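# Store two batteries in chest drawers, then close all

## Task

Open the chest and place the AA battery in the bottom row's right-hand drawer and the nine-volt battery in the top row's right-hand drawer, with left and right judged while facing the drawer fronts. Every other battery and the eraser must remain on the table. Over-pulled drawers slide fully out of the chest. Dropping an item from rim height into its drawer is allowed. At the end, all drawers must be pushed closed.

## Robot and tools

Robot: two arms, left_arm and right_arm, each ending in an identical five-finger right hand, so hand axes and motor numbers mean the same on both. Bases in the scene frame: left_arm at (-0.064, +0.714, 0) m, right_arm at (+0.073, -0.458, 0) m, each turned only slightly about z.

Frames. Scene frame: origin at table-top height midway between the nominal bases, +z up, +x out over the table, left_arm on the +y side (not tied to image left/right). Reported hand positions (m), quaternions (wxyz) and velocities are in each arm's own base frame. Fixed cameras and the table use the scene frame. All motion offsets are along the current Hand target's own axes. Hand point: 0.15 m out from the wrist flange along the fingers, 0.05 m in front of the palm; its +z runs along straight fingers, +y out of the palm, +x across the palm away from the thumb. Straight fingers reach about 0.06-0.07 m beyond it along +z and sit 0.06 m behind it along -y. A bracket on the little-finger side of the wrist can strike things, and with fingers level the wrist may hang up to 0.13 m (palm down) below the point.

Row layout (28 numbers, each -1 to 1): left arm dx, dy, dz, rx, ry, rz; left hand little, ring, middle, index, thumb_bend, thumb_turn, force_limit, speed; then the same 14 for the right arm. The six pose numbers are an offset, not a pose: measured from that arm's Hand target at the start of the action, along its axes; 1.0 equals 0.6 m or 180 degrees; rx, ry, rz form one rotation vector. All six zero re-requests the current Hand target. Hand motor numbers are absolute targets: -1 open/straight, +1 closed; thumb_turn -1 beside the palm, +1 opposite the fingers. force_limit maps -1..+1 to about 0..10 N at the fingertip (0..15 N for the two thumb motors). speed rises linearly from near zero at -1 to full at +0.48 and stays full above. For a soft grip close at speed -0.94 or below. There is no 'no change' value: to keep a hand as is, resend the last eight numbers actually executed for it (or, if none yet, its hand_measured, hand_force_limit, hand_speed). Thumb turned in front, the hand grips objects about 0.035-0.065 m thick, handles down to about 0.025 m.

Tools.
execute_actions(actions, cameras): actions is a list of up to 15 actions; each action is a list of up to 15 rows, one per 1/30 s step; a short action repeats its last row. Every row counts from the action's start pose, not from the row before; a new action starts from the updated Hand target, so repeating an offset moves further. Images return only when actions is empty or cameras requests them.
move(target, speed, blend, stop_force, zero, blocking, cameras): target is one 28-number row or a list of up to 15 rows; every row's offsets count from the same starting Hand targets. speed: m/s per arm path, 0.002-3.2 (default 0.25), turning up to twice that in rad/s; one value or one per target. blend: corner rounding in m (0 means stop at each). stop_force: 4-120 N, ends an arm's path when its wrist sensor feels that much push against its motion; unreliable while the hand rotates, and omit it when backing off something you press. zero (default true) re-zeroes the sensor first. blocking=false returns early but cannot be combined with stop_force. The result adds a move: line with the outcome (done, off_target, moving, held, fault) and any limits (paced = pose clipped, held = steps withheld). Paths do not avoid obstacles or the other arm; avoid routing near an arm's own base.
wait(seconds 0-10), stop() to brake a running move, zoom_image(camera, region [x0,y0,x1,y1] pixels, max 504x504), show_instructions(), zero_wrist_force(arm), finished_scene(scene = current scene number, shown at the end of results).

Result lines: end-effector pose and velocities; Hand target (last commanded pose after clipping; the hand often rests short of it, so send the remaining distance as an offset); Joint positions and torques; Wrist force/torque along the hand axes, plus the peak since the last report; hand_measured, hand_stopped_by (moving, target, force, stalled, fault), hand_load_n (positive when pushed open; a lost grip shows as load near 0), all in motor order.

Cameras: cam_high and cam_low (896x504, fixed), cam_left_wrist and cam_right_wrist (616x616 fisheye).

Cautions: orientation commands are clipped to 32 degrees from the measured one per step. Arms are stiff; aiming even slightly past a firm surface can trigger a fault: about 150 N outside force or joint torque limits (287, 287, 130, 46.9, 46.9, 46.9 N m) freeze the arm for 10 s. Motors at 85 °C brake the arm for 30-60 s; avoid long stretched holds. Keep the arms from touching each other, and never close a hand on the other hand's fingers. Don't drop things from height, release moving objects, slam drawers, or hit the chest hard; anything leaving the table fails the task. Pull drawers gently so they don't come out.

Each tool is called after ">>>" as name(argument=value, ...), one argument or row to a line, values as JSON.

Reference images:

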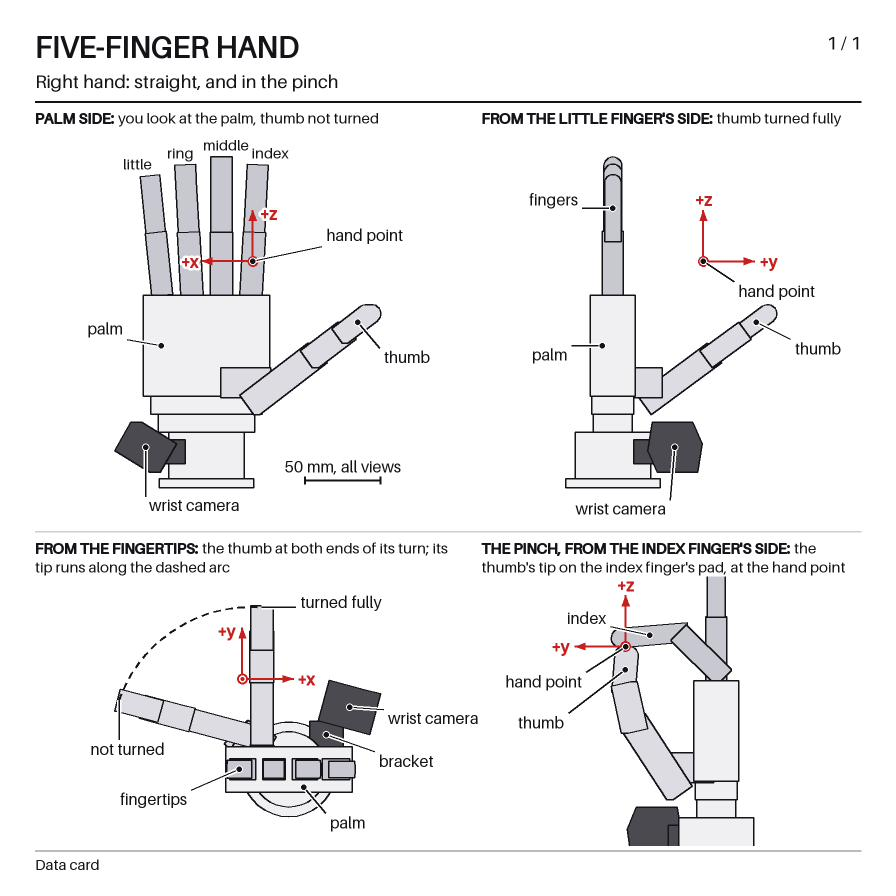

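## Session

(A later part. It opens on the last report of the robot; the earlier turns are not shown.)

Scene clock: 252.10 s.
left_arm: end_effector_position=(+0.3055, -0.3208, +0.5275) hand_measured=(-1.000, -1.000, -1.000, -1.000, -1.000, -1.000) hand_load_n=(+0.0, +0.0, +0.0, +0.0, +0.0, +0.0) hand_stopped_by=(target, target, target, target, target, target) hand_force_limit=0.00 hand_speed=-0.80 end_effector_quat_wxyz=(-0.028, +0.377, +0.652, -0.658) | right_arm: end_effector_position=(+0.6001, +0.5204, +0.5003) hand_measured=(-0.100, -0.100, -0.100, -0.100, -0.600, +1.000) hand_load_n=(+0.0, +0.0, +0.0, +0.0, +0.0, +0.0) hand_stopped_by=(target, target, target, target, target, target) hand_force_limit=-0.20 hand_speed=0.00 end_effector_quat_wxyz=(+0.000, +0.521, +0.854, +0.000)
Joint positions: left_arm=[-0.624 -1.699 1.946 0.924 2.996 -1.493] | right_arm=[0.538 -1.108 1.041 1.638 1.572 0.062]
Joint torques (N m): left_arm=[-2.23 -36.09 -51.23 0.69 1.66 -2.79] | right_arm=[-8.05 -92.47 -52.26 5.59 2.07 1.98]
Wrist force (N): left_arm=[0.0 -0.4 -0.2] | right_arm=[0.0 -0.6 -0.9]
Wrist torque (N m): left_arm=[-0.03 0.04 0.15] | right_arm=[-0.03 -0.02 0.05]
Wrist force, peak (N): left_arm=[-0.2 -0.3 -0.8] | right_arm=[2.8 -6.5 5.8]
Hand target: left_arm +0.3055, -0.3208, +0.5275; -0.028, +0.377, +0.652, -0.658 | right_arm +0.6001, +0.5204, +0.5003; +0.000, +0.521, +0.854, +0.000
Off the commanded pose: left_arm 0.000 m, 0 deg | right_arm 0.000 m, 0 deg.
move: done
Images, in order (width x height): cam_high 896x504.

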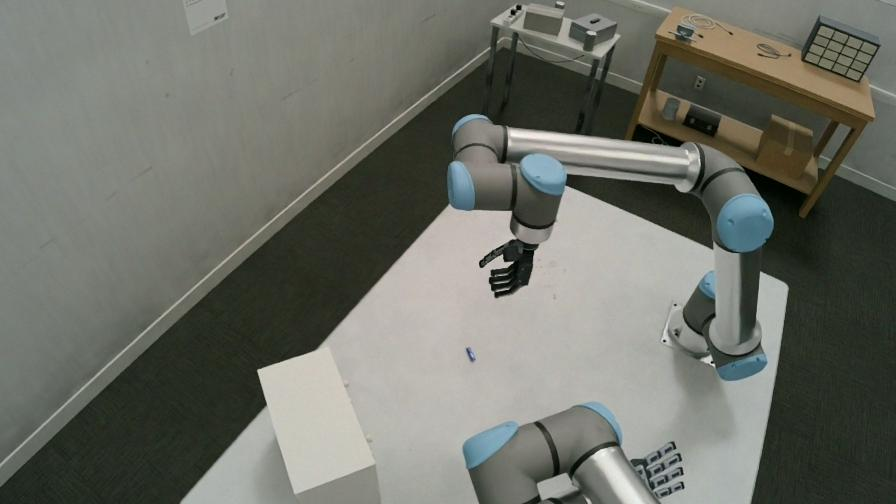

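>>> move(
  target=[
    [0,0,0,0,0,0,-1,-1,-1,-1,-1,-1,0.0,-0.8, 0.318,0,-0.132,0.0158,0.2495,0,-0.1,-0.1,-0.1,-0.1,-0.6,1,-0.2,0.0],
    [0,0,0,0,0,0,-1,-1,-1,-1,-1,-1,0.0,-0.8, 0.45,0,-0.45,0.0315,0.499,0,-0.1,-0.1,-0.1,-0.1,-0.6,1,-0.2,0.0],
    [0,0,0,0,0,0,-1,-1,-1,-1,-1,-1,0.0,-0.8, 0.318,0,-0.768,0.0473,0.7485,0,-0.1,-0.1,-0.1,-0.1,-0.6,1,-0.2,0.0],
    [0,0,0,0,0,0,-1,-1,-1,-1,-1,-1,0.0,-0.8, 0,0,-0.9,0.0625,0.988,0,-0.1,-0.1,-0.1,-0.1,-0.6,1,-0.2,0.0],
  ],
  speed=0.35,
  blend=[0.08,0.08,0.08,0],
  cameras=["cam_high"],
)

Scene clock: 259.43 s.
left_arm: end_effector_position=(+0.3055, -0.3208, +0.5275) hand_measured=(-1.000, -1.000, -1.000, -1.000, -1.000, -1.000) hand_load_n=(+0.0, +0.0, +0.0, +0.0, +0.0, +0.0) hand_stopped_by=(target, target, target, target, target, target) hand_force_limit=0.00 hand_speed=-0.80 end_effector_quat_wxyz=(-0.028, +0.377, +0.652, -0.658) | right_arm: end_effector_position=(+0.5999, +0.5209, +1.0404) hand_measured=(-0.100, -0.100, -0.100, -0.100, -0.600, +1.000) hand_load_n=(+0.0, +0.0, +0.0, +0.0, +0.0, +0.0) hand_stopped_by=(target, target, target, target, target, target) hand_force_limit=-0.20 hand_speed=0.00 end_effector_quat_wxyz=(+0.885, -0.009, -0.014, -0.466)
Joint positions: left_arm=[-0.624 -1.699 1.946 0.924 2.996 -1.493] | right_arm=[0.43 -1.135 1.066 1.636 -1.538 0.172]
Joint torques (N m): left_arm=[-4.06 -36.28 -51.34 0.95 1.64 -2.8] | right_arm=[14.44 -71.33 -51.41 6.16 -2.93 -3.16]
Wrist force (N): left_arm=[0.2 -0.3 -0.6] | right_arm=[-0.7 -0.8 -0.5]
Wrist torque (N m): left_arm=[0.01 0.03 0.16] | right_arm=[-0.04 -0.17 0.12]
Wrist force, peak (N): left_arm=[-0.2 -0.4 -0.8] | right_arm=[-1.7 0.1 -2.0]
Hand target: left_arm +0.3055, -0.3208, +0.5275; -0.028, +0.377, +0.652, -0.658 | right_arm +0.6000, +0.5209, +1.0403; +0.885, -0.009, -0.014, -0.466
Off the commanded pose: left_arm 0.000 m, 0 deg | right_arm 0.000 m, 0 deg.
move: done
Images, in order (width x height): cam_high 896x504.

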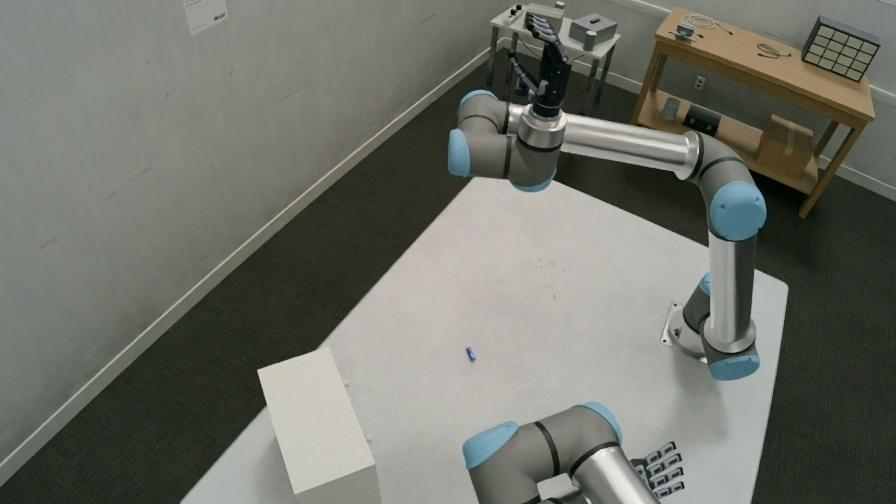

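>>> move(
  target=[
    [0,0,0,0,0,0,-1,-1,-1,-1,-1,-1,0.0,-0.8, 0.0594,0.3423,-0.0612,-0.2463,0.0428,0,-0.1,-0.1,-0.1,-0.1,-0.6,1,-0.2,0.0],
    [0,0,0,0,0,0,-1,-1,-1,-1,-1,-1,0.0,-0.8, 0.094,0.5417,-0.35,-0.4925,0.0855,0,-0.1,-0.1,-0.1,-0.1,-0.6,1,-0.2,0.0],
    [0,0,0,0,0,0,-1,-1,-1,-1,-1,-1,0.0,-0.8, 0.0836,0.4815,-0.6975,-0.7388,0.1283,0,-0.1,-0.1,-0.1,-0.1,-0.6,1,-0.2,0.0],
    [0,0,0,0,0,0,-1,-1,-1,-1,-1,-1,0.0,-0.8, 0.0342,0.197,-0.9,-0.975,0.169,0,-0.1,-0.1,-0.1,-0.1,-0.6,1,-0.2,0.0],
  ],
  speed=0.4,
  blend=[0.08,0.08,0.08,0],
  cameras=["cam_high", "cam_low"],
)

Scene clock: 266.67 s.
left_arm: end_effector_position=(+0.3055, -0.3208, +0.5275) hand_measured=(-1.000, -1.000, -1.000, -1.000, -1.000, -1.000) hand_load_n=(+0.0, +0.0, +0.0, +0.0, +0.0, -0.5) hand_stopped_by=(target, target, target, target, target, target) hand_force_limit=0.00 hand_speed=-0.80 end_effector_quat_wxyz=(-0.028, +0.377, +0.652, -0.658) | right_arm: end_effector_position=(+0.7179, +0.5558, +0.5010) hand_measured=(-0.100, -0.100, -0.100, -0.100, -0.600, +1.000) hand_load_n=(+0.0, +0.0, +0.0, +0.0, +0.0, +0.0) hand_stopped_by=(target, target, target, target, target, target) hand_force_limit=-0.20 hand_speed=0.00 end_effector_quat_wxyz=(-0.008, +0.792, -0.610, +0.023)
Joint positions: left_arm=[-0.624 -1.699 1.946 0.924 2.996 -1.493] | right_arm=[0.43 -1.172 1.135 4.714 -1.603 0.17]
Joint torques (N m): left_arm=[-4.93 -34.8 -50.04 0.66 2.05 -2.19] | right_arm=[-10.16 -66.11 -34.81 -1.32 -2.53 2]
Wrist force (N): left_arm=[-0.2 -0.1 -0.4] | right_arm=[0.7 -0.9 0.2]
Wrist torque (N m): left_arm=[0.02 0.07 0.15] | right_arm=[-0.28 -0.24 0.06]
Wrist force, peak (N): left_arm=[0.2 -0.6 -0.6] | right_arm=[-0.3 -1.8 -0.9]
Hand target: left_arm +0.3055, -0.3208, +0.5275; -0.028, +0.377, +0.652, -0.658 | right_arm +0.7178, +0.5558, +0.5010; -0.008, +0.792, -0.610, +0.023
Off the commanded pose: left_arm 0.000 m, 0 deg | right_arm 0.000 m, 0 deg.
move: done
Images, in order (width x height): cam_high 896x504, cam_low 896x504.

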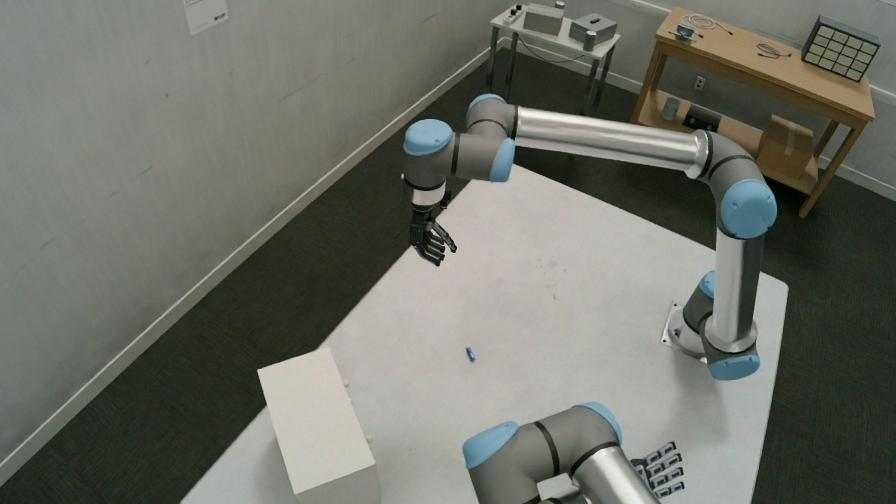

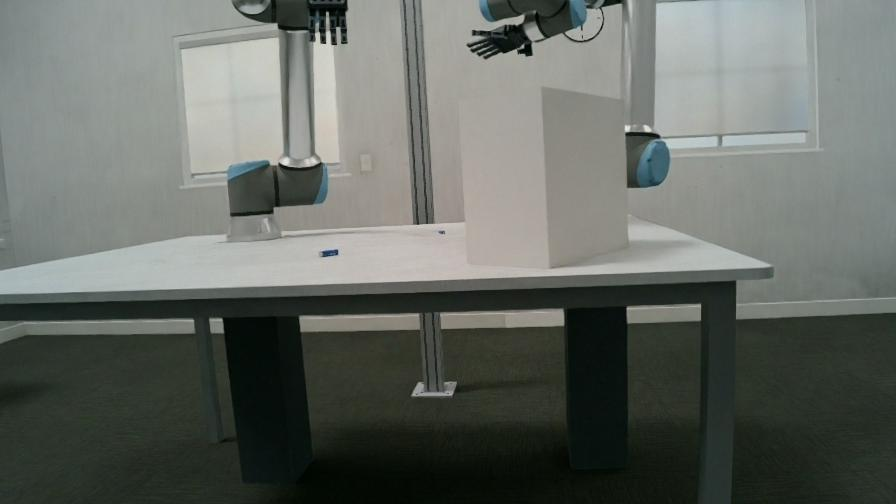

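>>> move(
  target=[0,0,0,0,0,0,-1,-1,-1,-1,-1,-1,0.0,-0.8, -0.1758,0.0567,0.562,-0.0528,-0.0899,0.7756,0,0,-0.3,-0.3,-0.25,1,-0.2,0.0],
  speed=0.3,
  cameras=["cam_high", "cam_low", "cam_right_wrist"],
)

>>> zoom_image(
  camera="cam_right_wrist",
  region=[330, 110, 616, 400],
)

Scene clock: 273.70 s.
left_arm: end_effector_position=(+0.3055, -0.3208, +0.5275) hand_measured=(-1.000, -1.000, -1.000, -1.000, -1.000, -1.000) hand_load_n=(+0.0, +0.0, +0.0, +0.0, +0.0, -0.5) hand_stopped_by=(target, target, target, target, target, target) hand_force_limit=0.00 hand_speed=-0.80 end_effector_quat_wxyz=(-0.028, +0.377, +0.652, -0.658) | right_arm: end_effector_position=(+0.6736, +0.6442, +0.1601) hand_measured=(+0.000, +0.000, -0.300, -0.300, -0.250, +1.000) hand_load_n=(+0.0, +0.0, +0.0, +0.0, +0.0, +0.0) hand_stopped_by=(target, target, target, target, target, target) hand_force_limit=-0.20 hand_speed=0.00 end_effector_quat_wxyz=(+0.040, +0.301, +0.945, +0.125)
Joint positions: left_arm=[-0.624 -1.699 1.946 0.924 2.996 -1.493] | right_arm=[0.551 -1.181 1.893 3.758 -1.469 2.751]
Joint torques (N m): left_arm=[-3.96 -33.25 -52.4 0.92 1.93 -2.76] | right_arm=[15.01 -55.37 -24.01 -6.11 -2.22 1.64]
Wrist force (N): left_arm=[0.2 -0.3 -0.3] | right_arm=[0.5 -0.7 -0.5]
Wrist torque (N m): left_arm=[-0.01 0.01 0.16] | right_arm=[-0.14 -0.18 0.07]
Wrist force, peak (N): left_arm=[0.5 -0.4 -0.7] | right_arm=[0.8 -1.9 -0.5]
Hand target: left_arm +0.3055, -0.3208, +0.5275; -0.028, +0.377, +0.652, -0.658 | right_arm +0.6736, +0.6442, +0.1601; +0.040, +0.301, +0.945, +0.125
Off the commanded pose: left_arm 0.000 m, 0 deg | right_arm 0.000 m, 0 deg.
move: done
Images, in order (width x height): cam_high 896x504, cam_low 896x504, cam_right_wrist 616x616.

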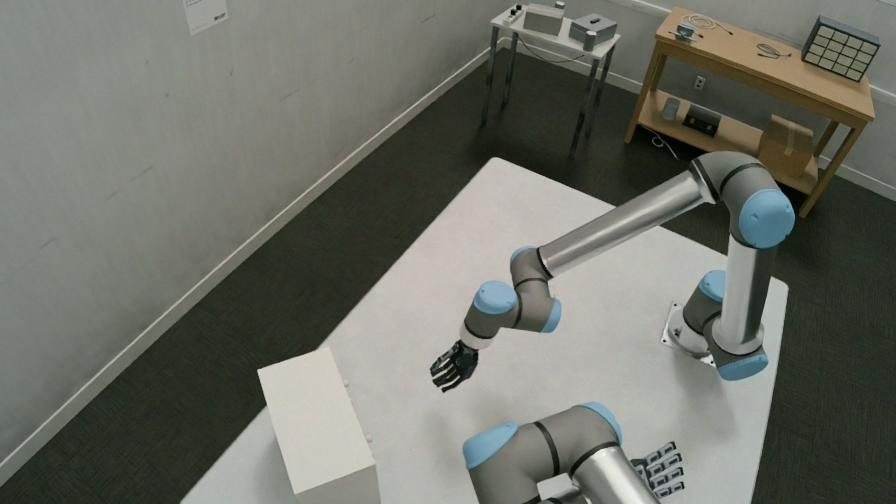

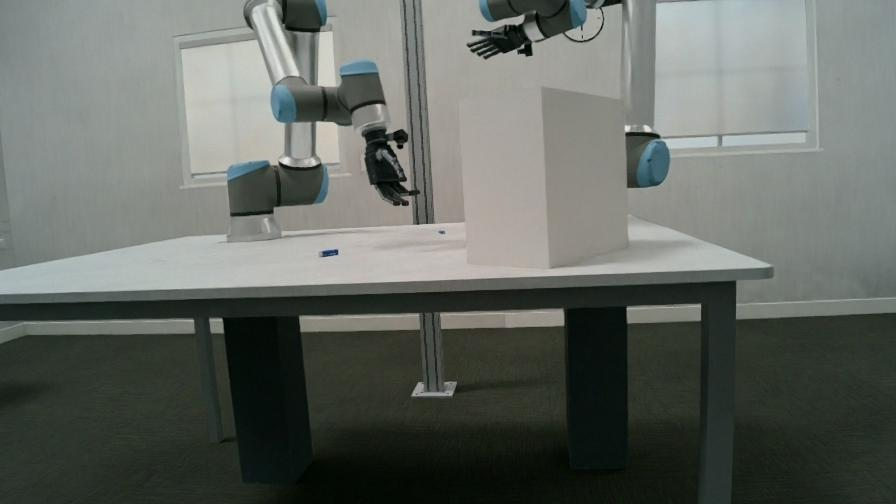

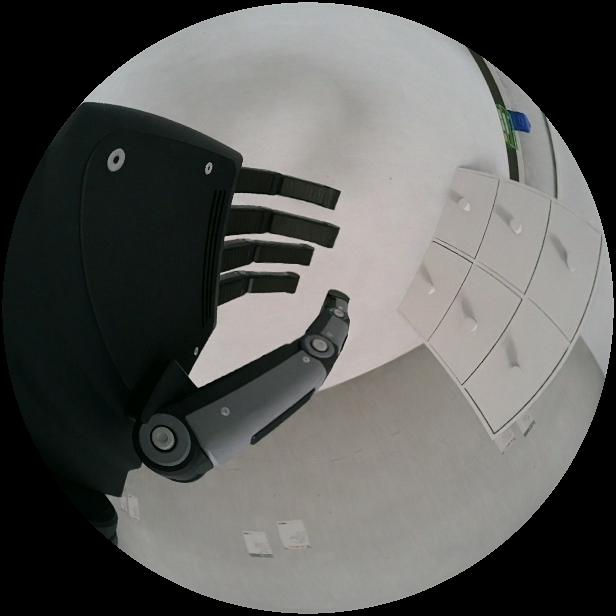

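Scaled by 1.738 from the camera's 616x616 image, which has a finer 880x880 frame.

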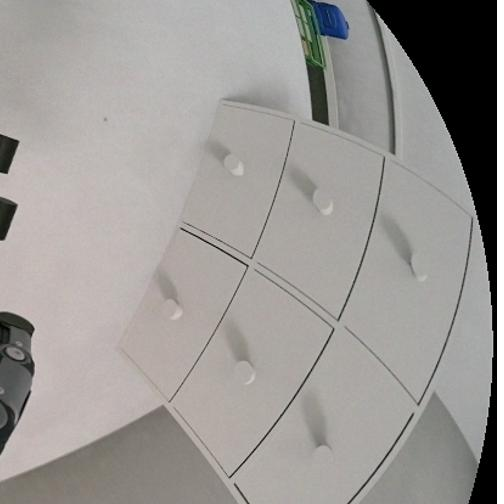

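>>> move(
  target=[0,0,0,0,0,0,-1,-1,-1,-1,-1,-1,0.0,-0.8, -0.0082,0.306,0.2495,0,0,0,0,0,-0.3,-0.3,-0.25,1,-0.2,0.0],
  speed=0.1,
  stop_force=7,
  cameras=["cam_high", "cam_right_wrist"],
)

>>> zoom_image(
  camera="cam_right_wrist",
  region=[200, 200, 450, 400],
)

Scene clock: 281.57 s.
left_arm: end_effector_position=(+0.3055, -0.3208, +0.5275) hand_measured=(-1.000, -1.000, -1.000, -1.000, -1.000, -1.000) hand_load_n=(+0.0, +0.0, +0.0, +0.0, +0.0, +0.0) hand_stopped_by=(target, target, target, target, target, target) hand_force_limit=0.00 hand_speed=-0.80 end_effector_quat_wxyz=(-0.028, +0.377, +0.652, -0.658) | right_arm: end_effector_position=(+0.8026, +0.8178, +0.0632) hand_measured=(+0.000, +0.000, -0.300, -0.300, -0.250, +1.000) hand_load_n=(+0.0, +0.0, +0.0, +0.0, +0.0, +0.0) hand_stopped_by=(target, target, target, target, target, target) hand_force_limit=-0.20 hand_speed=0.00 end_effector_quat_wxyz=(+0.040, +0.301, +0.945, +0.125)
Joint positions: left_arm=[-0.624 -1.699 1.946 0.924 2.996 -1.493] | right_arm=[0.632 -0.799 1.444 3.817 -1.488 2.83]
Joint torques (N m): left_arm=[-3.25 -34.84 -52.08 0.83 1.91 -2.41] | right_arm=[18.01 -84.97 -50.95 -1.69 -2.21 2.09]
Wrist force (N): left_arm=[0.2 -0.1 -0.5] | right_arm=[0.1 -0.9 -0.1]
Wrist torque (N m): left_arm=[0.03 0.03 0.16] | right_arm=[-0.23 -0.13 0.03]
Wrist force, peak (N): left_arm=[0.1 -0.3 -0.8] | right_arm=[0.6 -1.4 -1.1]
Hand target: left_arm +0.3055, -0.3208, +0.5275; -0.028, +0.377, +0.652, -0.658 | right_arm +0.8026, +0.8178, +0.0632; +0.040, +0.301, +0.945, +0.125
Off the commanded pose: left_arm 0.000 m, 0 deg | right_arm 0.000 m, 0 deg.
move: done
Images, in order (width x height): cam_high 896x504, cam_right_wrist 616x616.

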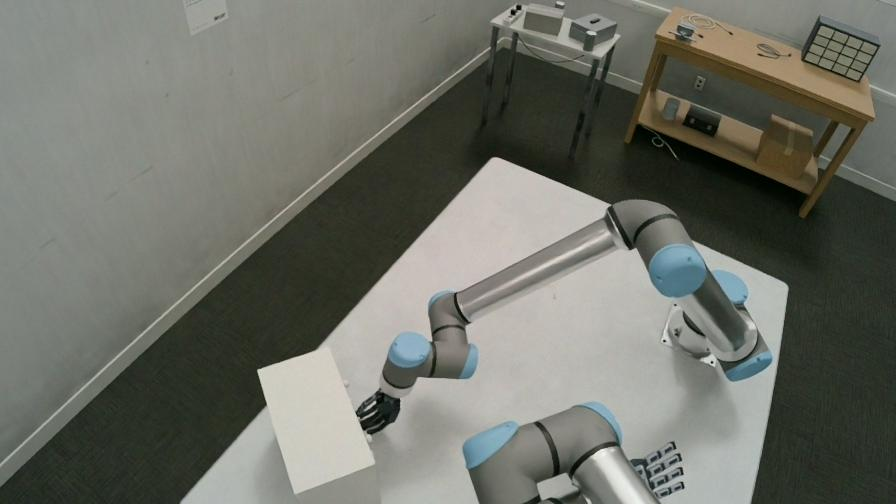

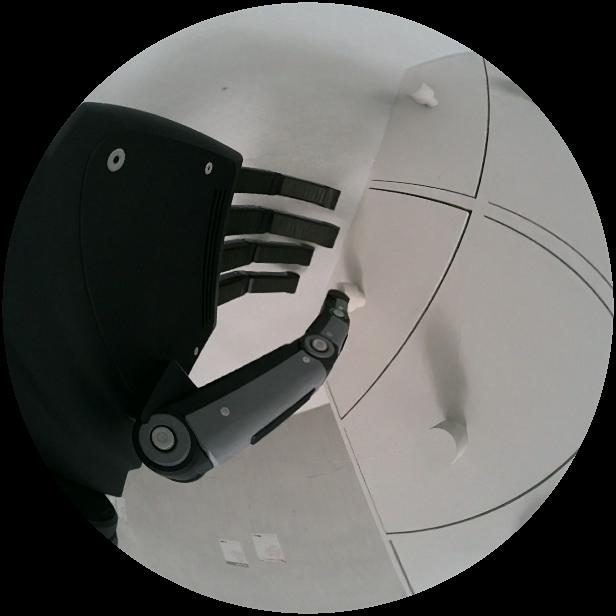

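Scaled by 2.016 from the camera's 616x616 image, which has a finer 880x880 frame.

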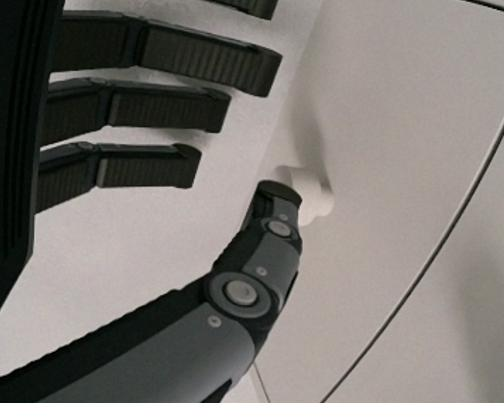

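>>> move(
  target=[0,0,0,0,0,0,-1,-1,-1,-1,-1,-1,0.0,-0.8, 0,0.039,0.0156,0,0,0,0,0,-0.3,-0.3,-0.25,1,-0.2,0.0],
  speed=0.025,
  stop_force=5,
  cameras=["cam_right_wrist"],
)

>>> zoom_image(
  camera="cam_right_wrist",
  region=[200, 200, 450, 400],
)

Scene clock: 284.90 s.
left_arm: end_effector_position=(+0.3055, -0.3208, +0.5275) hand_measured=(-1.000, -1.000, -1.000, -1.000, -1.000, -1.000) hand_load_n=(+0.0, +0.0, +0.0, +0.0, +0.0, -0.5) hand_stopped_by=(target, target, target, target, target, target) hand_force_limit=0.00 hand_speed=-0.80 end_effector_quat_wxyz=(-0.028, +0.377, +0.652, -0.658) | right_arm: end_effector_position=(+0.8164, +0.8372, +0.0604) hand_measured=(+0.000, +0.000, -0.300, -0.300, -0.250, +1.000) hand_load_n=(+0.0, +0.0, +0.0, +0.0, -0.5, -0.5) hand_stopped_by=(target, target, target, target, target, target) hand_force_limit=-0.20 hand_speed=0.00 end_effector_quat_wxyz=(+0.040, +0.301, +0.945, +0.125)
Joint positions: left_arm=[-0.624 -1.699 1.946 0.924 2.996 -1.493] | right_arm=[0.64 -0.764 1.383 3.843 -1.49 2.837]
Joint torques (N m): left_arm=[-4.49 -36.35 -50.97 1.22 2.35 -2.58] | right_arm=[-9.09 -117.15 -25.43 -6.4 0.61 -2.66]
Wrist force (N): left_arm=[0.3 -0.1 -0.3] | right_arm=[0.6 -1.0 -0.2]
Wrist torque (N m): left_arm=[0.02 0.00 0.17] | right_arm=[-0.15 -0.15 0.06]
Wrist force, peak (N): left_arm=[0.2 -0.5 -0.4] | right_arm=[2.5 -5.8 -4.8]
Hand target: left_arm +0.3055, -0.3208, +0.5275; -0.028, +0.377, +0.652, -0.658 | right_arm +0.8164, +0.8372, +0.0604; +0.040, +0.301, +0.945, +0.125 (not the last commanded pose)
Off the commanded pose: left_arm 0.000 m, 0 deg | right_arm 0.001 m, 0 deg.
move: contact (right_arm)
Images, in order (width x height): cam_right_wrist 616x616.

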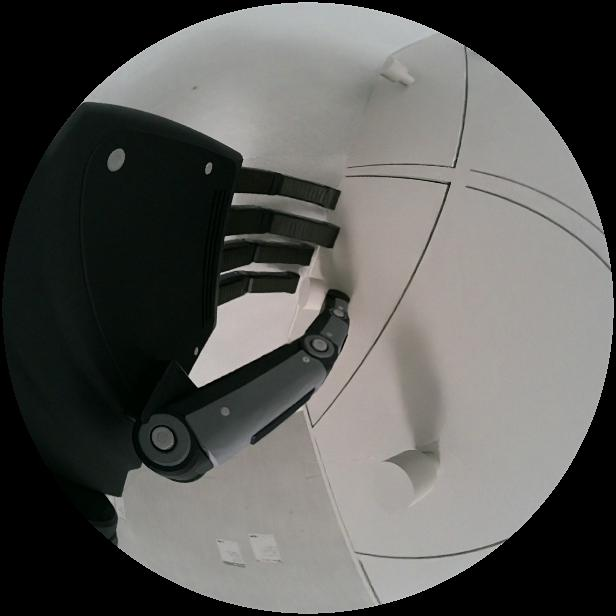

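Scaled by 2.016 from the camera's 616x616 image, which has a finer 880x880 frame.

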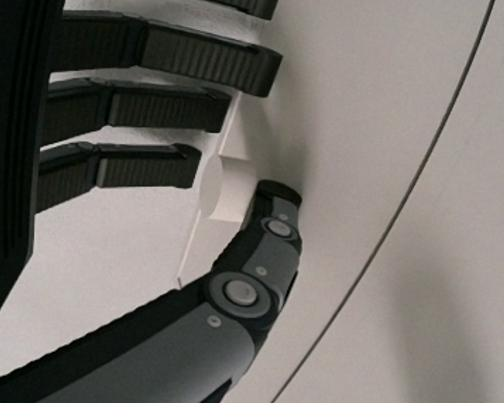

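>>> move(
  target=[0,0,0,0,0,0,-1,-1,-1,-1,-1,-1,0.0,-0.8, 0,0,0,0,0,0,0,0,0.36,0.36,0.12,1,-0.2,-0.9],
  speed=0.03,
  cameras=["cam_right_wrist"],
)

>>> zoom_image(
  camera="cam_right_wrist",
  region=[200, 200, 450, 400],
)

Scene clock: 287.00 s.
left_arm: end_effector_position=(+0.3055, -0.3208, +0.5275) hand_measured=(-1.000, -1.000, -1.000, -1.000, -1.000, -1.000) hand_load_n=(+0.0, +0.0, +0.0, +0.0, +0.0, +0.0) hand_stopped_by=(target, target, target, target, target, target) hand_force_limit=0.00 hand_speed=-0.80 end_effector_quat_wxyz=(-0.028, +0.377, +0.652, -0.658) | right_arm: end_effector_position=(+0.8164, +0.8372, +0.0604) hand_measured=(+0.000, +0.000, -0.106, +0.052, -0.188, +1.000) hand_load_n=(+0.0, +0.0, +4.0, +4.0, +9.0, +0.0) hand_stopped_by=(target, target, force, force, force, target) hand_force_limit=-0.20 hand_speed=-0.90 end_effector_quat_wxyz=(+0.040, +0.301, +0.945, +0.125)
Joint positions: left_arm=[-0.624 -1.699 1.946 0.924 2.996 -1.493] | right_arm=[0.64 -0.764 1.383 3.843 -1.49 2.837]
Joint torques (N m): left_arm=[-2.29 -38.64 -51.1 0.55 1.78 -2.46] | right_arm=[-8.15 -93.89 -27.26 -1.51 0.61 -2.42]
Wrist force (N): left_arm=[0.1 -0.2 -0.2] | right_arm=[1.0 -0.4 -0.2]
Wrist torque (N m): left_arm=[-0.01 0.02 0.16] | right_arm=[-0.11 -0.24 0.05]
Wrist force, peak (N): left_arm=[0.0 -0.3 -0.7] | right_arm=[0.4 3.0 -4.6]
Hand target: left_arm +0.3055, -0.3208, +0.5275; -0.028, +0.377, +0.652, -0.658 | right_arm +0.8164, +0.8372, +0.0604; +0.040, +0.301, +0.945, +0.125
Off the commanded pose: left_arm 0.000 m, 0 deg | right_arm 0.000 m, 0 deg.
move: done
Images, in order (width x height): cam_right_wrist 616x616.

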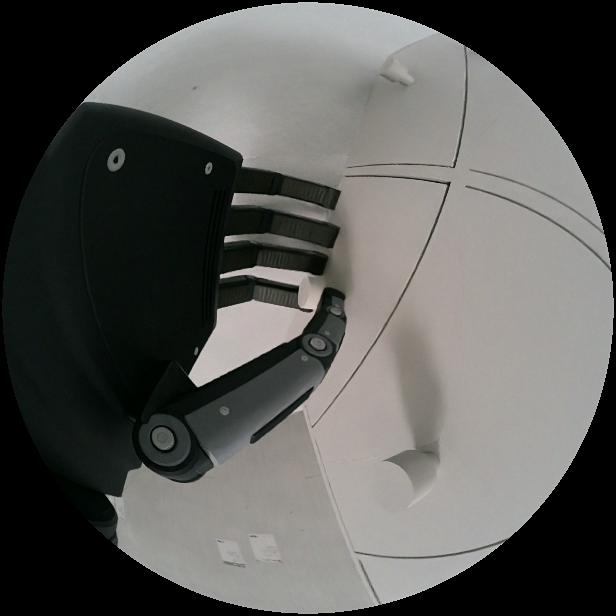

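Scaled by 2.016 from the camera's 616x616 image, which has a finer 880x880 frame.

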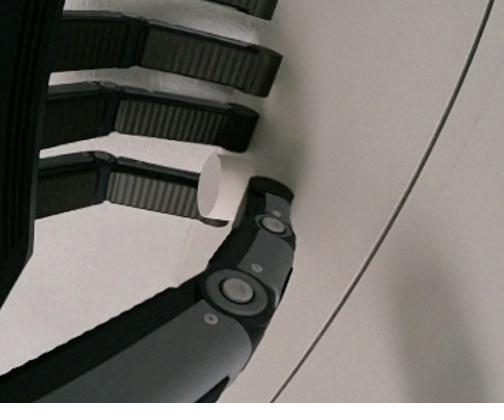

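>>> move(
  target=[0,0,0,0,0,0,-1,-1,-1,-1,-1,-1,0.0,-0.8, 0,-0.177,-0.0474,0,0,0,0,0,0.36,0.36,0.12,1,-0.2,-0.9],
  speed=0.08,
  cameras=["cam_right_wrist", "cam_high"],
)

>>> zoom_image(
  camera="cam_high",
  region=[230, 300, 480, 504],
)

Scene clock: 289.50 s.
left_arm: end_effector_position=(+0.3055, -0.3208, +0.5275) hand_measured=(-1.000, -1.000, -1.000, -1.000, -1.000, -1.000) hand_load_n=(+0.0, +0.0, +0.0, +0.0, +0.0, +0.0) hand_stopped_by=(target, target, target, target, target, target) hand_force_limit=0.00 hand_speed=-0.80 end_effector_quat_wxyz=(-0.028, +0.377, +0.652, -0.658) | right_arm: end_effector_position=(+0.7528, +0.7476, +0.0603) hand_measured=(+0.000, +0.000, -0.106, +0.052, -0.188, +1.000) hand_load_n=(+0.0, +0.0, +4.5, +5.5, +7.0, +0.0) hand_stopped_by=(target, target, force, force, force, target) hand_force_limit=-0.20 hand_speed=-0.90 end_effector_quat_wxyz=(+0.040, +0.301, +0.945, +0.125)
Joint positions: left_arm=[-0.624 -1.699 1.946 0.924 2.996 -1.493] | right_arm=[0.603 -0.904 1.653 3.717 -1.481 2.801]
Joint torques (N m): left_arm=[0.02 -38.26 -51.53 0.81 2.34 -2.81] | right_arm=[-8.99 -106.87 -25.69 -6.65 2.81 -2.88]
Wrist force (N): left_arm=[0.0 -0.1 -0.3] | right_arm=[1.1 -1.0 1.5]
Wrist torque (N m): left_arm=[0.01 0.04 0.16] | right_arm=[-0.06 -0.25 0.17]
Wrist force, peak (N): left_arm=[0.1 -0.5 -0.6] | right_arm=[0.5 2.8 -3.4]
Hand target: left_arm +0.3055, -0.3208, +0.5275; -0.028, +0.377, +0.652, -0.658 | right_arm +0.7528, +0.7475, +0.0603; +0.040, +0.301, +0.945, +0.125
Off the commanded pose: left_arm 0.000 m, 0 deg | right_arm 0.000 m, 0 deg.
move: done
Images, in order (width x height): cam_high 896x504, cam_right_wrist 616x616.

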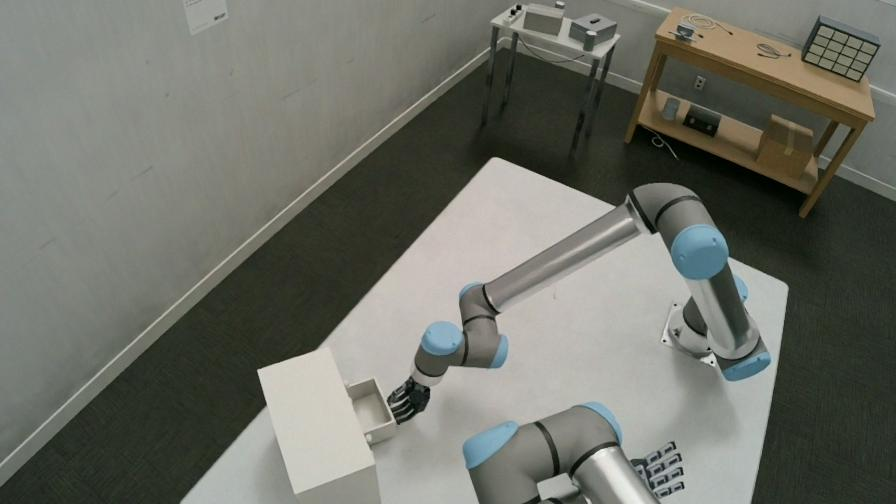

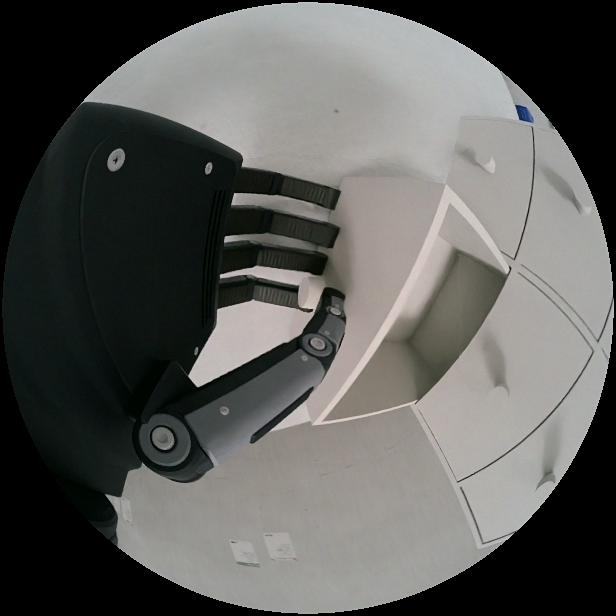

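Scaled by 2.016 from the camera's 896x504 image, which has a finer 1280x720 frame.

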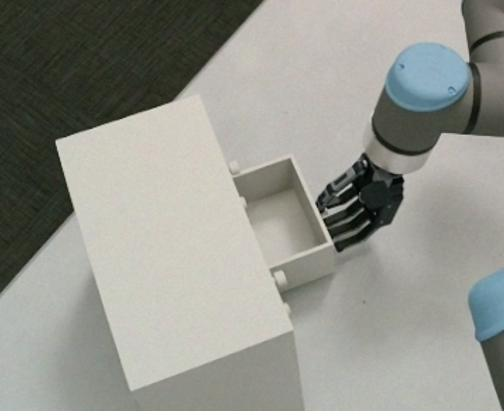

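>>> move(
  target=[
    [0,0,0,0,0,0,-1,-1,-1,-1,-1,-1,0.0,-0.8, 0,0,0,0,0,0,0,0,-0.4,-0.4,0.12,1,-0.2,0.0],
    [0,0,0,0,0,0,-1,-1,-1,-1,-1,-1,0.0,-0.8, 0,0.0086,-0.0322,0,0,0,0,0,-0.4,-0.4,0.12,1,-0.2,0.0],
    [0,0,0,0,0,0,-1,-1,-1,-1,-1,-1,0.0,-0.8, 0,-0.12,-0.0667,0,0,0,0,0,-0.4,-0.4,0.12,1,-0.2,0.0],
    [0,0,0,0,0,0,-1,-1,-1,-1,-1,-1,0.0,-0.8, 0,-0.0785,-0.3497,0.18,0.0043,0.0136,0,0,-0.4,-0.4,0.12,1,-0.2,0.0],
    [0,0,0,0,0,0,-1,-1,-1,-1,-1,-1,0.0,-0.8, -0.1208,-0.4848,-0.1993,0.3615,0.0087,0.0272,0.2,0.2,0.2,0.2,-0.65,1,-0.2,0.0],
  ],
  speed=[0.1,0.1,0.1,0.25,0.25],
  blend=[0,0.005,0.03,0.05,0],
  cameras=["cam_right_wrist", "cam_high", "cam_low"],
)

>>> zoom_image(
  camera="cam_right_wrist",
  region=[220, 180, 480, 400],
)

Scene clock: 300.93 s.
left_arm: end_effector_position=(+0.3055, -0.3208, +0.5275) hand_measured=(-1.000, -1.000, -1.000, -1.000, -1.000, -1.000) hand_load_n=(+0.0, +0.0, +0.0, +0.0, +0.0, +0.0) hand_stopped_by=(target, target, target, target, target, target) hand_force_limit=0.00 hand_speed=-0.80 end_effector_quat_wxyz=(-0.028, +0.377, +0.652, -0.658) | right_arm: end_effector_position=(+0.6315, +0.4511, +0.1002) hand_measured=(+0.200, +0.200, +0.200, +0.200, -0.650, +1.000) hand_load_n=(+0.0, +0.0, +0.0, +0.0, +0.0, +0.0) hand_stopped_by=(target, target, target, target, target, target) hand_force_limit=-0.20 hand_speed=0.00 end_effector_quat_wxyz=(-0.146, +0.311, +0.851, -0.397)
Joint positions: left_arm=[-0.624 -1.699 1.946 0.924 2.996 -1.493] | right_arm=[0.508 -0.983 1.502 5.034 -1.845 2.903]
Joint torques (N m): left_arm=[-5.22 -34.75 -51.81 0.77 1.71 -1.96] | right_arm=[-9.33 -73.25 -28.21 -1.01 -2.4 2.3]
Wrist force (N): left_arm=[0.0 -0.3 -0.3] | right_arm=[0.2 -0.3 -0.9]
Wrist torque (N m): left_arm=[-0.02 0.04 0.14] | right_arm=[-0.02 -0.10 -0.06]
Wrist force, peak (N): left_arm=[-0.2 -0.4 -0.8] | right_arm=[1.0 -1.7 2.2]
Hand target: left_arm +0.3055, -0.3208, +0.5275; -0.028, +0.377, +0.652, -0.658 | right_arm +0.6316, +0.4511, +0.1002; -0.146, +0.311, +0.851, -0.397
Off the commanded pose: left_arm 0.000 m, 0 deg | right_arm 0.000 m, 0 deg.
move: done
Images, in order (width x height): cam_high 896x504, cam_low 896x504, cam_right_wrist 616x616.

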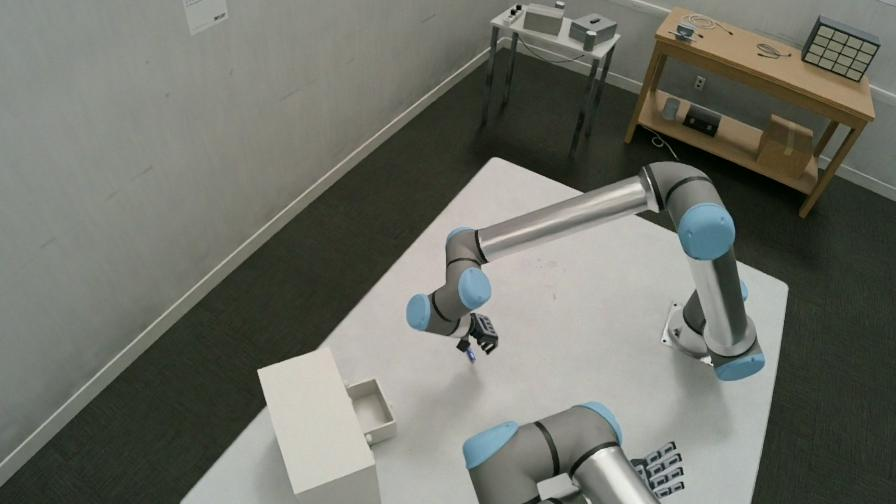

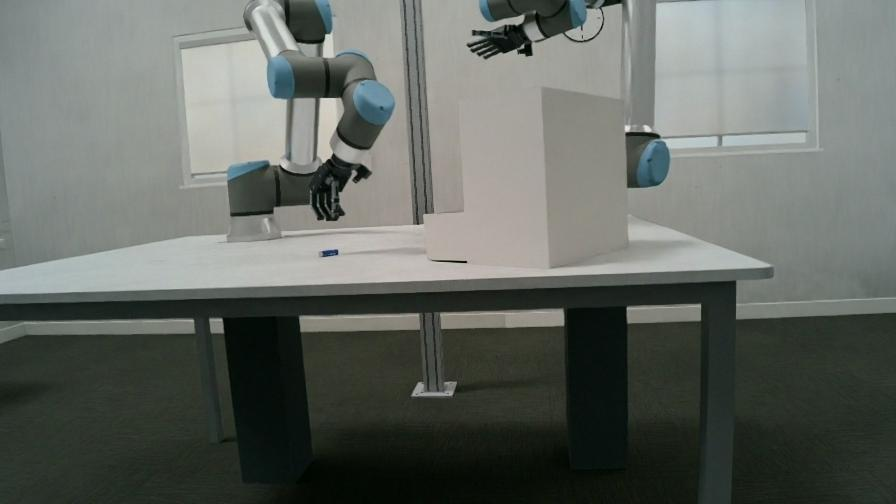

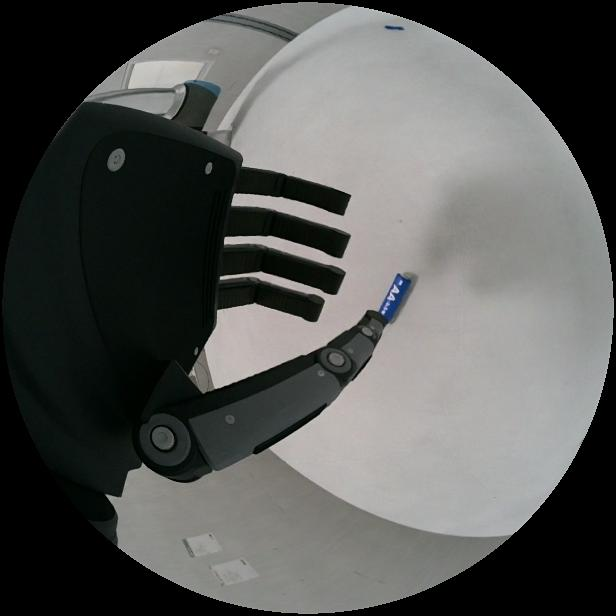

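Scaled by 1.938 from the camera's 616x616 image, which has a finer 880x880 frame.

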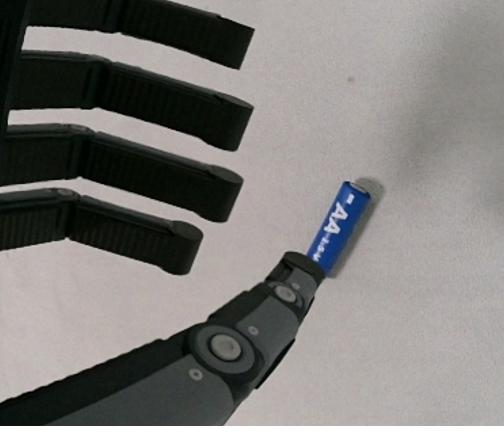

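>>> move(
  target=[0,0,0,0,0,0,-1,-1,-1,-1,-1,-1,0.0,-0.8, -0.0065,0.0847,0.0758,0,0,0,0.25,0.25,0.25,0.25,-0.6,1,-0.2,0.0],
  speed=0.15,
  cameras=["cam_right_wrist", "cam_low"],
)

>>> zoom_image(
  camera="cam_right_wrist",
  region=[220, 200, 420, 380],
)

>>> zoom_image(
  camera="cam_low",
  region=[270, 170, 390, 270],
)

Scene clock: 304.13 s.
left_arm: end_effector_position=(+0.3055, -0.3208, +0.5275) hand_measured=(-1.000, -1.000, -1.000, -1.000, -1.000, -1.000) hand_load_n=(-0.5, -0.5, +0.0, -0.5, +0.0, +0.0) hand_stopped_by=(target, target, target, target, target, target) hand_force_limit=0.00 hand_speed=-0.80 end_effector_quat_wxyz=(-0.028, +0.377, +0.652, -0.658) | right_arm: end_effector_position=(+0.6331, +0.4469, +0.0321) hand_measured=(+0.250, +0.250, +0.250, +0.250, -0.600, +1.000) hand_load_n=(+0.0, +0.0, +0.0, +0.0, +0.0, +0.0) hand_stopped_by=(target, target, target, target, target, target) hand_force_limit=-0.20 hand_speed=0.00 end_effector_quat_wxyz=(-0.146, +0.311, +0.851, -0.397)
Joint positions: left_arm=[-0.624 -1.699 1.946 0.924 2.996 -1.493] | right_arm=[0.503 -0.925 1.543 4.934 -1.848 2.9]
Joint torques (N m): left_arm=[-1.36 -35.29 -50.87 1 1.83 -2.48] | right_arm=[-9.3 -73.44 -23.08 -3.74 -3.03 -3.28]
Wrist force (N): left_arm=[-0.1 -0.1 -0.2] | right_arm=[0.1 -0.6 -0.4]
Wrist torque (N m): left_arm=[0.00 0.06 0.14] | right_arm=[-0.10 -0.11 0.07]
Wrist force, peak (N): left_arm=[0.3 -0.2 -0.8] | right_arm=[0.1 -1.1 -1.8]
Hand target: left_arm +0.3055, -0.3208, +0.5275; -0.028, +0.377, +0.652, -0.658 | right_arm +0.6331, +0.4469, +0.0320; -0.146, +0.311, +0.851, -0.397
Off the commanded pose: left_arm 0.000 m, 0 deg | right_arm 0.000 m, 0 deg.
move: done
Images, in order (width x height): cam_low 896x504, cam_right_wrist 616x616.

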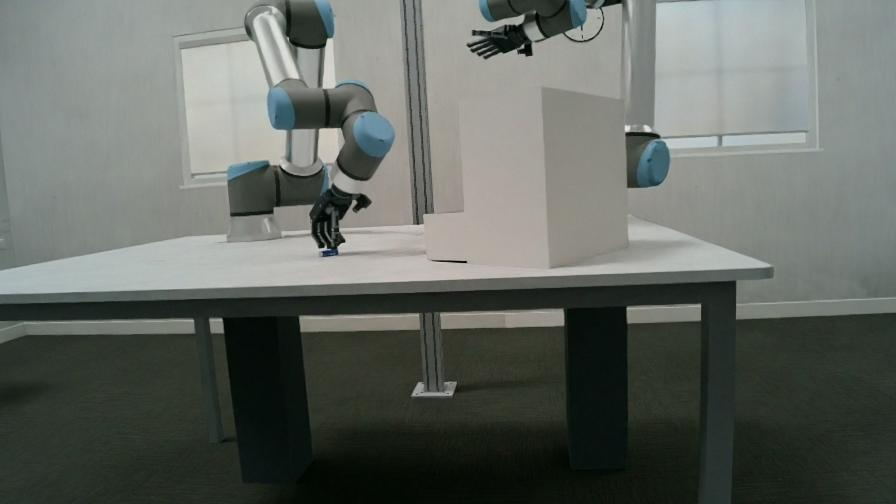

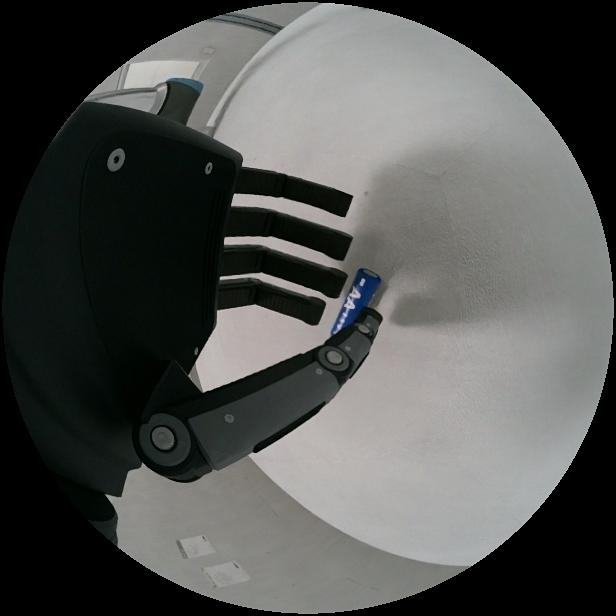

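Scaled by 2.520 from the camera's 616x616 image, which has a finer 880x880 frame.

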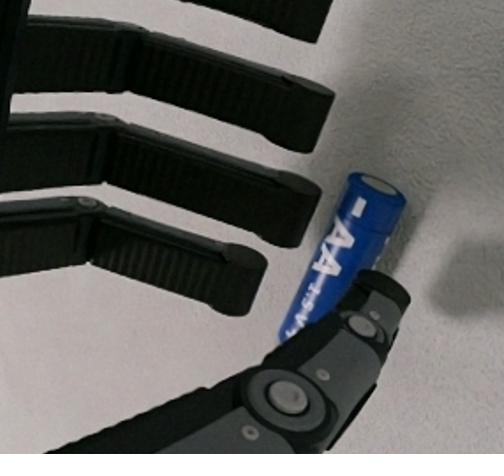

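Scaled by 4.200 from the camera's 896x504 image, which has a finer 1280x720 frame.

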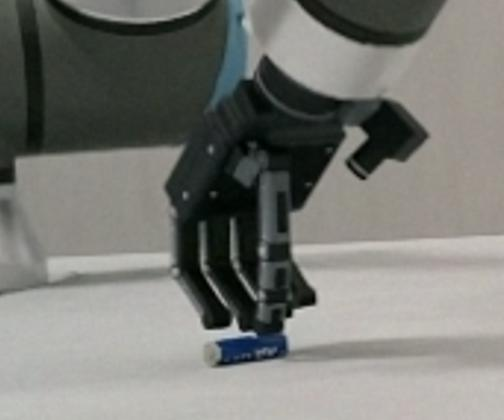

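>>> move(
  target=[0,0,0,0,0,0,-1,-1,-1,-1,-1,-1,0.0,-0.8, 0,0.0223,0.0188,0,0,0,0.25,0.25,0.25,0.25,-0.6,1,-0.2,0.0],
  speed=0.015,
  stop_force=4,
  cameras=["cam_right_wrist", "cam_low"],
)

>>> zoom_image(
  camera="cam_right_wrist",
  region=[220, 200, 420, 380],
)

>>> zoom_image(
  camera="cam_low",
  region=[270, 170, 390, 270],
)

Scene clock: 307.33 s.
left_arm: end_effector_position=(+0.3055, -0.3208, +0.5275) hand_measured=(-1.000, -1.000, -1.000, -1.000, -1.000, -1.000) hand_load_n=(+0.5, +0.0, +0.0, +0.0, +0.0, +0.0) hand_stopped_by=(target, target, target, target, target, target) hand_force_limit=0.00 hand_speed=-0.80 end_effector_quat_wxyz=(-0.028, +0.377, +0.652, -0.658) | right_arm: end_effector_position=(+0.6330, +0.4469, +0.0173) hand_measured=(+0.250, +0.250, +0.250, +0.250, -0.600, +1.000) hand_load_n=(+0.0, +0.0, +0.0, +0.0, -0.5, -0.5) hand_stopped_by=(target, target, target, target, target, target) hand_force_limit=-0.20 hand_speed=0.00 end_effector_quat_wxyz=(-0.146, +0.311, +0.851, -0.397)
Joint positions: left_arm=[-0.624 -1.699 1.946 0.924 2.996 -1.493] | right_arm=[0.503 -0.911 1.55 4.914 -1.848 2.9]
Joint torques (N m): left_arm=[-2.74 -33.34 -50.38 0.78 1.88 -2.53] | right_arm=[-8.14 -97.43 -44.55 1.32 1.03 -3.01]
Wrist force (N): left_arm=[0.1 -0.2 -0.4] | right_arm=[0.3 -4.4 -5.5]
Wrist torque (N m): left_arm=[0.01 0.03 0.15] | right_arm=[-0.20 -0.09 0.05]
Wrist force, peak (N): left_arm=[0.3 -0.5 -0.6] | right_arm=[1.3 -21.5 -15.0]
Hand target: left_arm +0.3055, -0.3208, +0.5275; -0.028, +0.377, +0.652, -0.658 | right_arm +0.6330, +0.4469, +0.0173; -0.146, +0.311, +0.851, -0.397 (not the last commanded pose)
Off the commanded pose: left_arm 0.000 m, 0 deg | right_arm 0.003 m, 0 deg.
move: contact (right_arm)
Images, in order (width x height): cam_low 896x504, cam_right_wrist 616x616.

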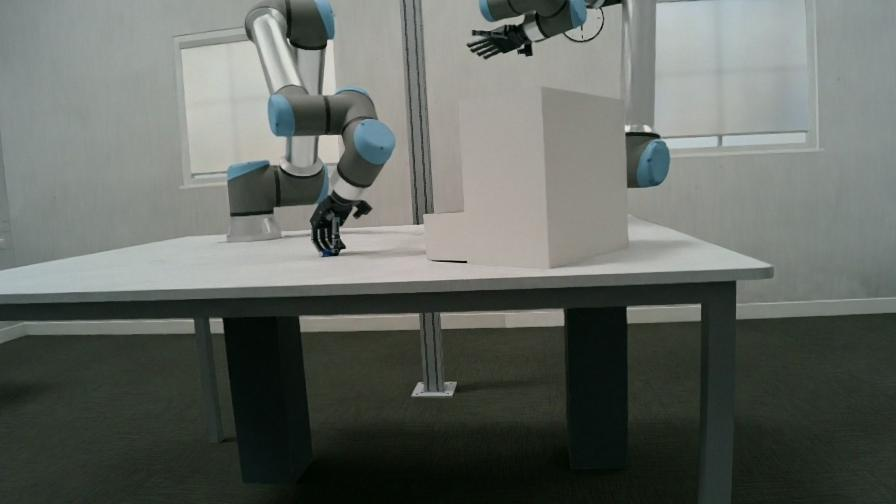

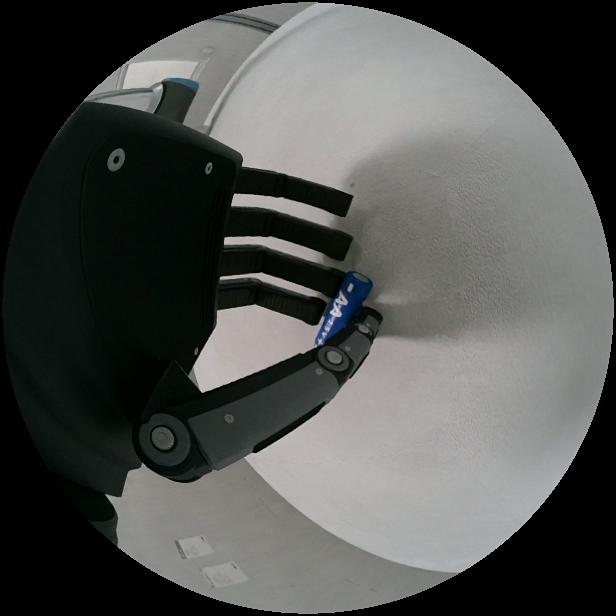

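Scaled by 2.520 from the camera's 616x616 image, which has a finer 880x880 frame.

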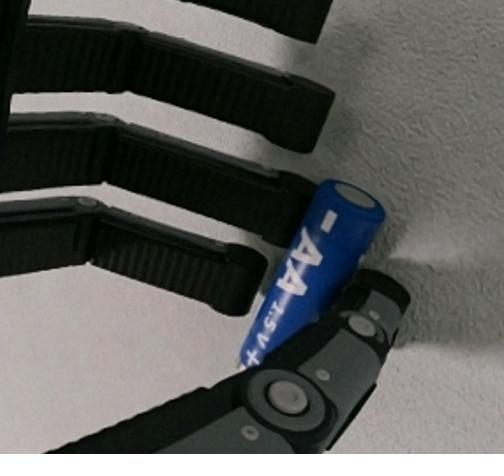

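Scaled by 4.200 from the camera's 896x504 image, which has a finer 1280x720 frame.

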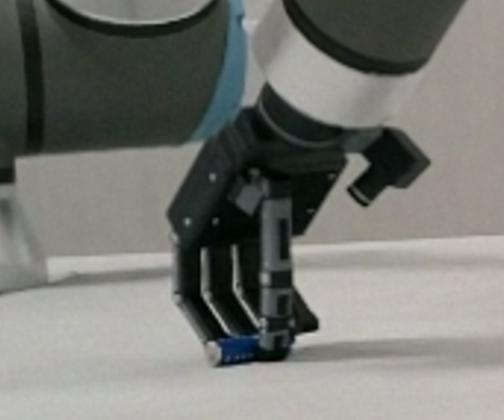

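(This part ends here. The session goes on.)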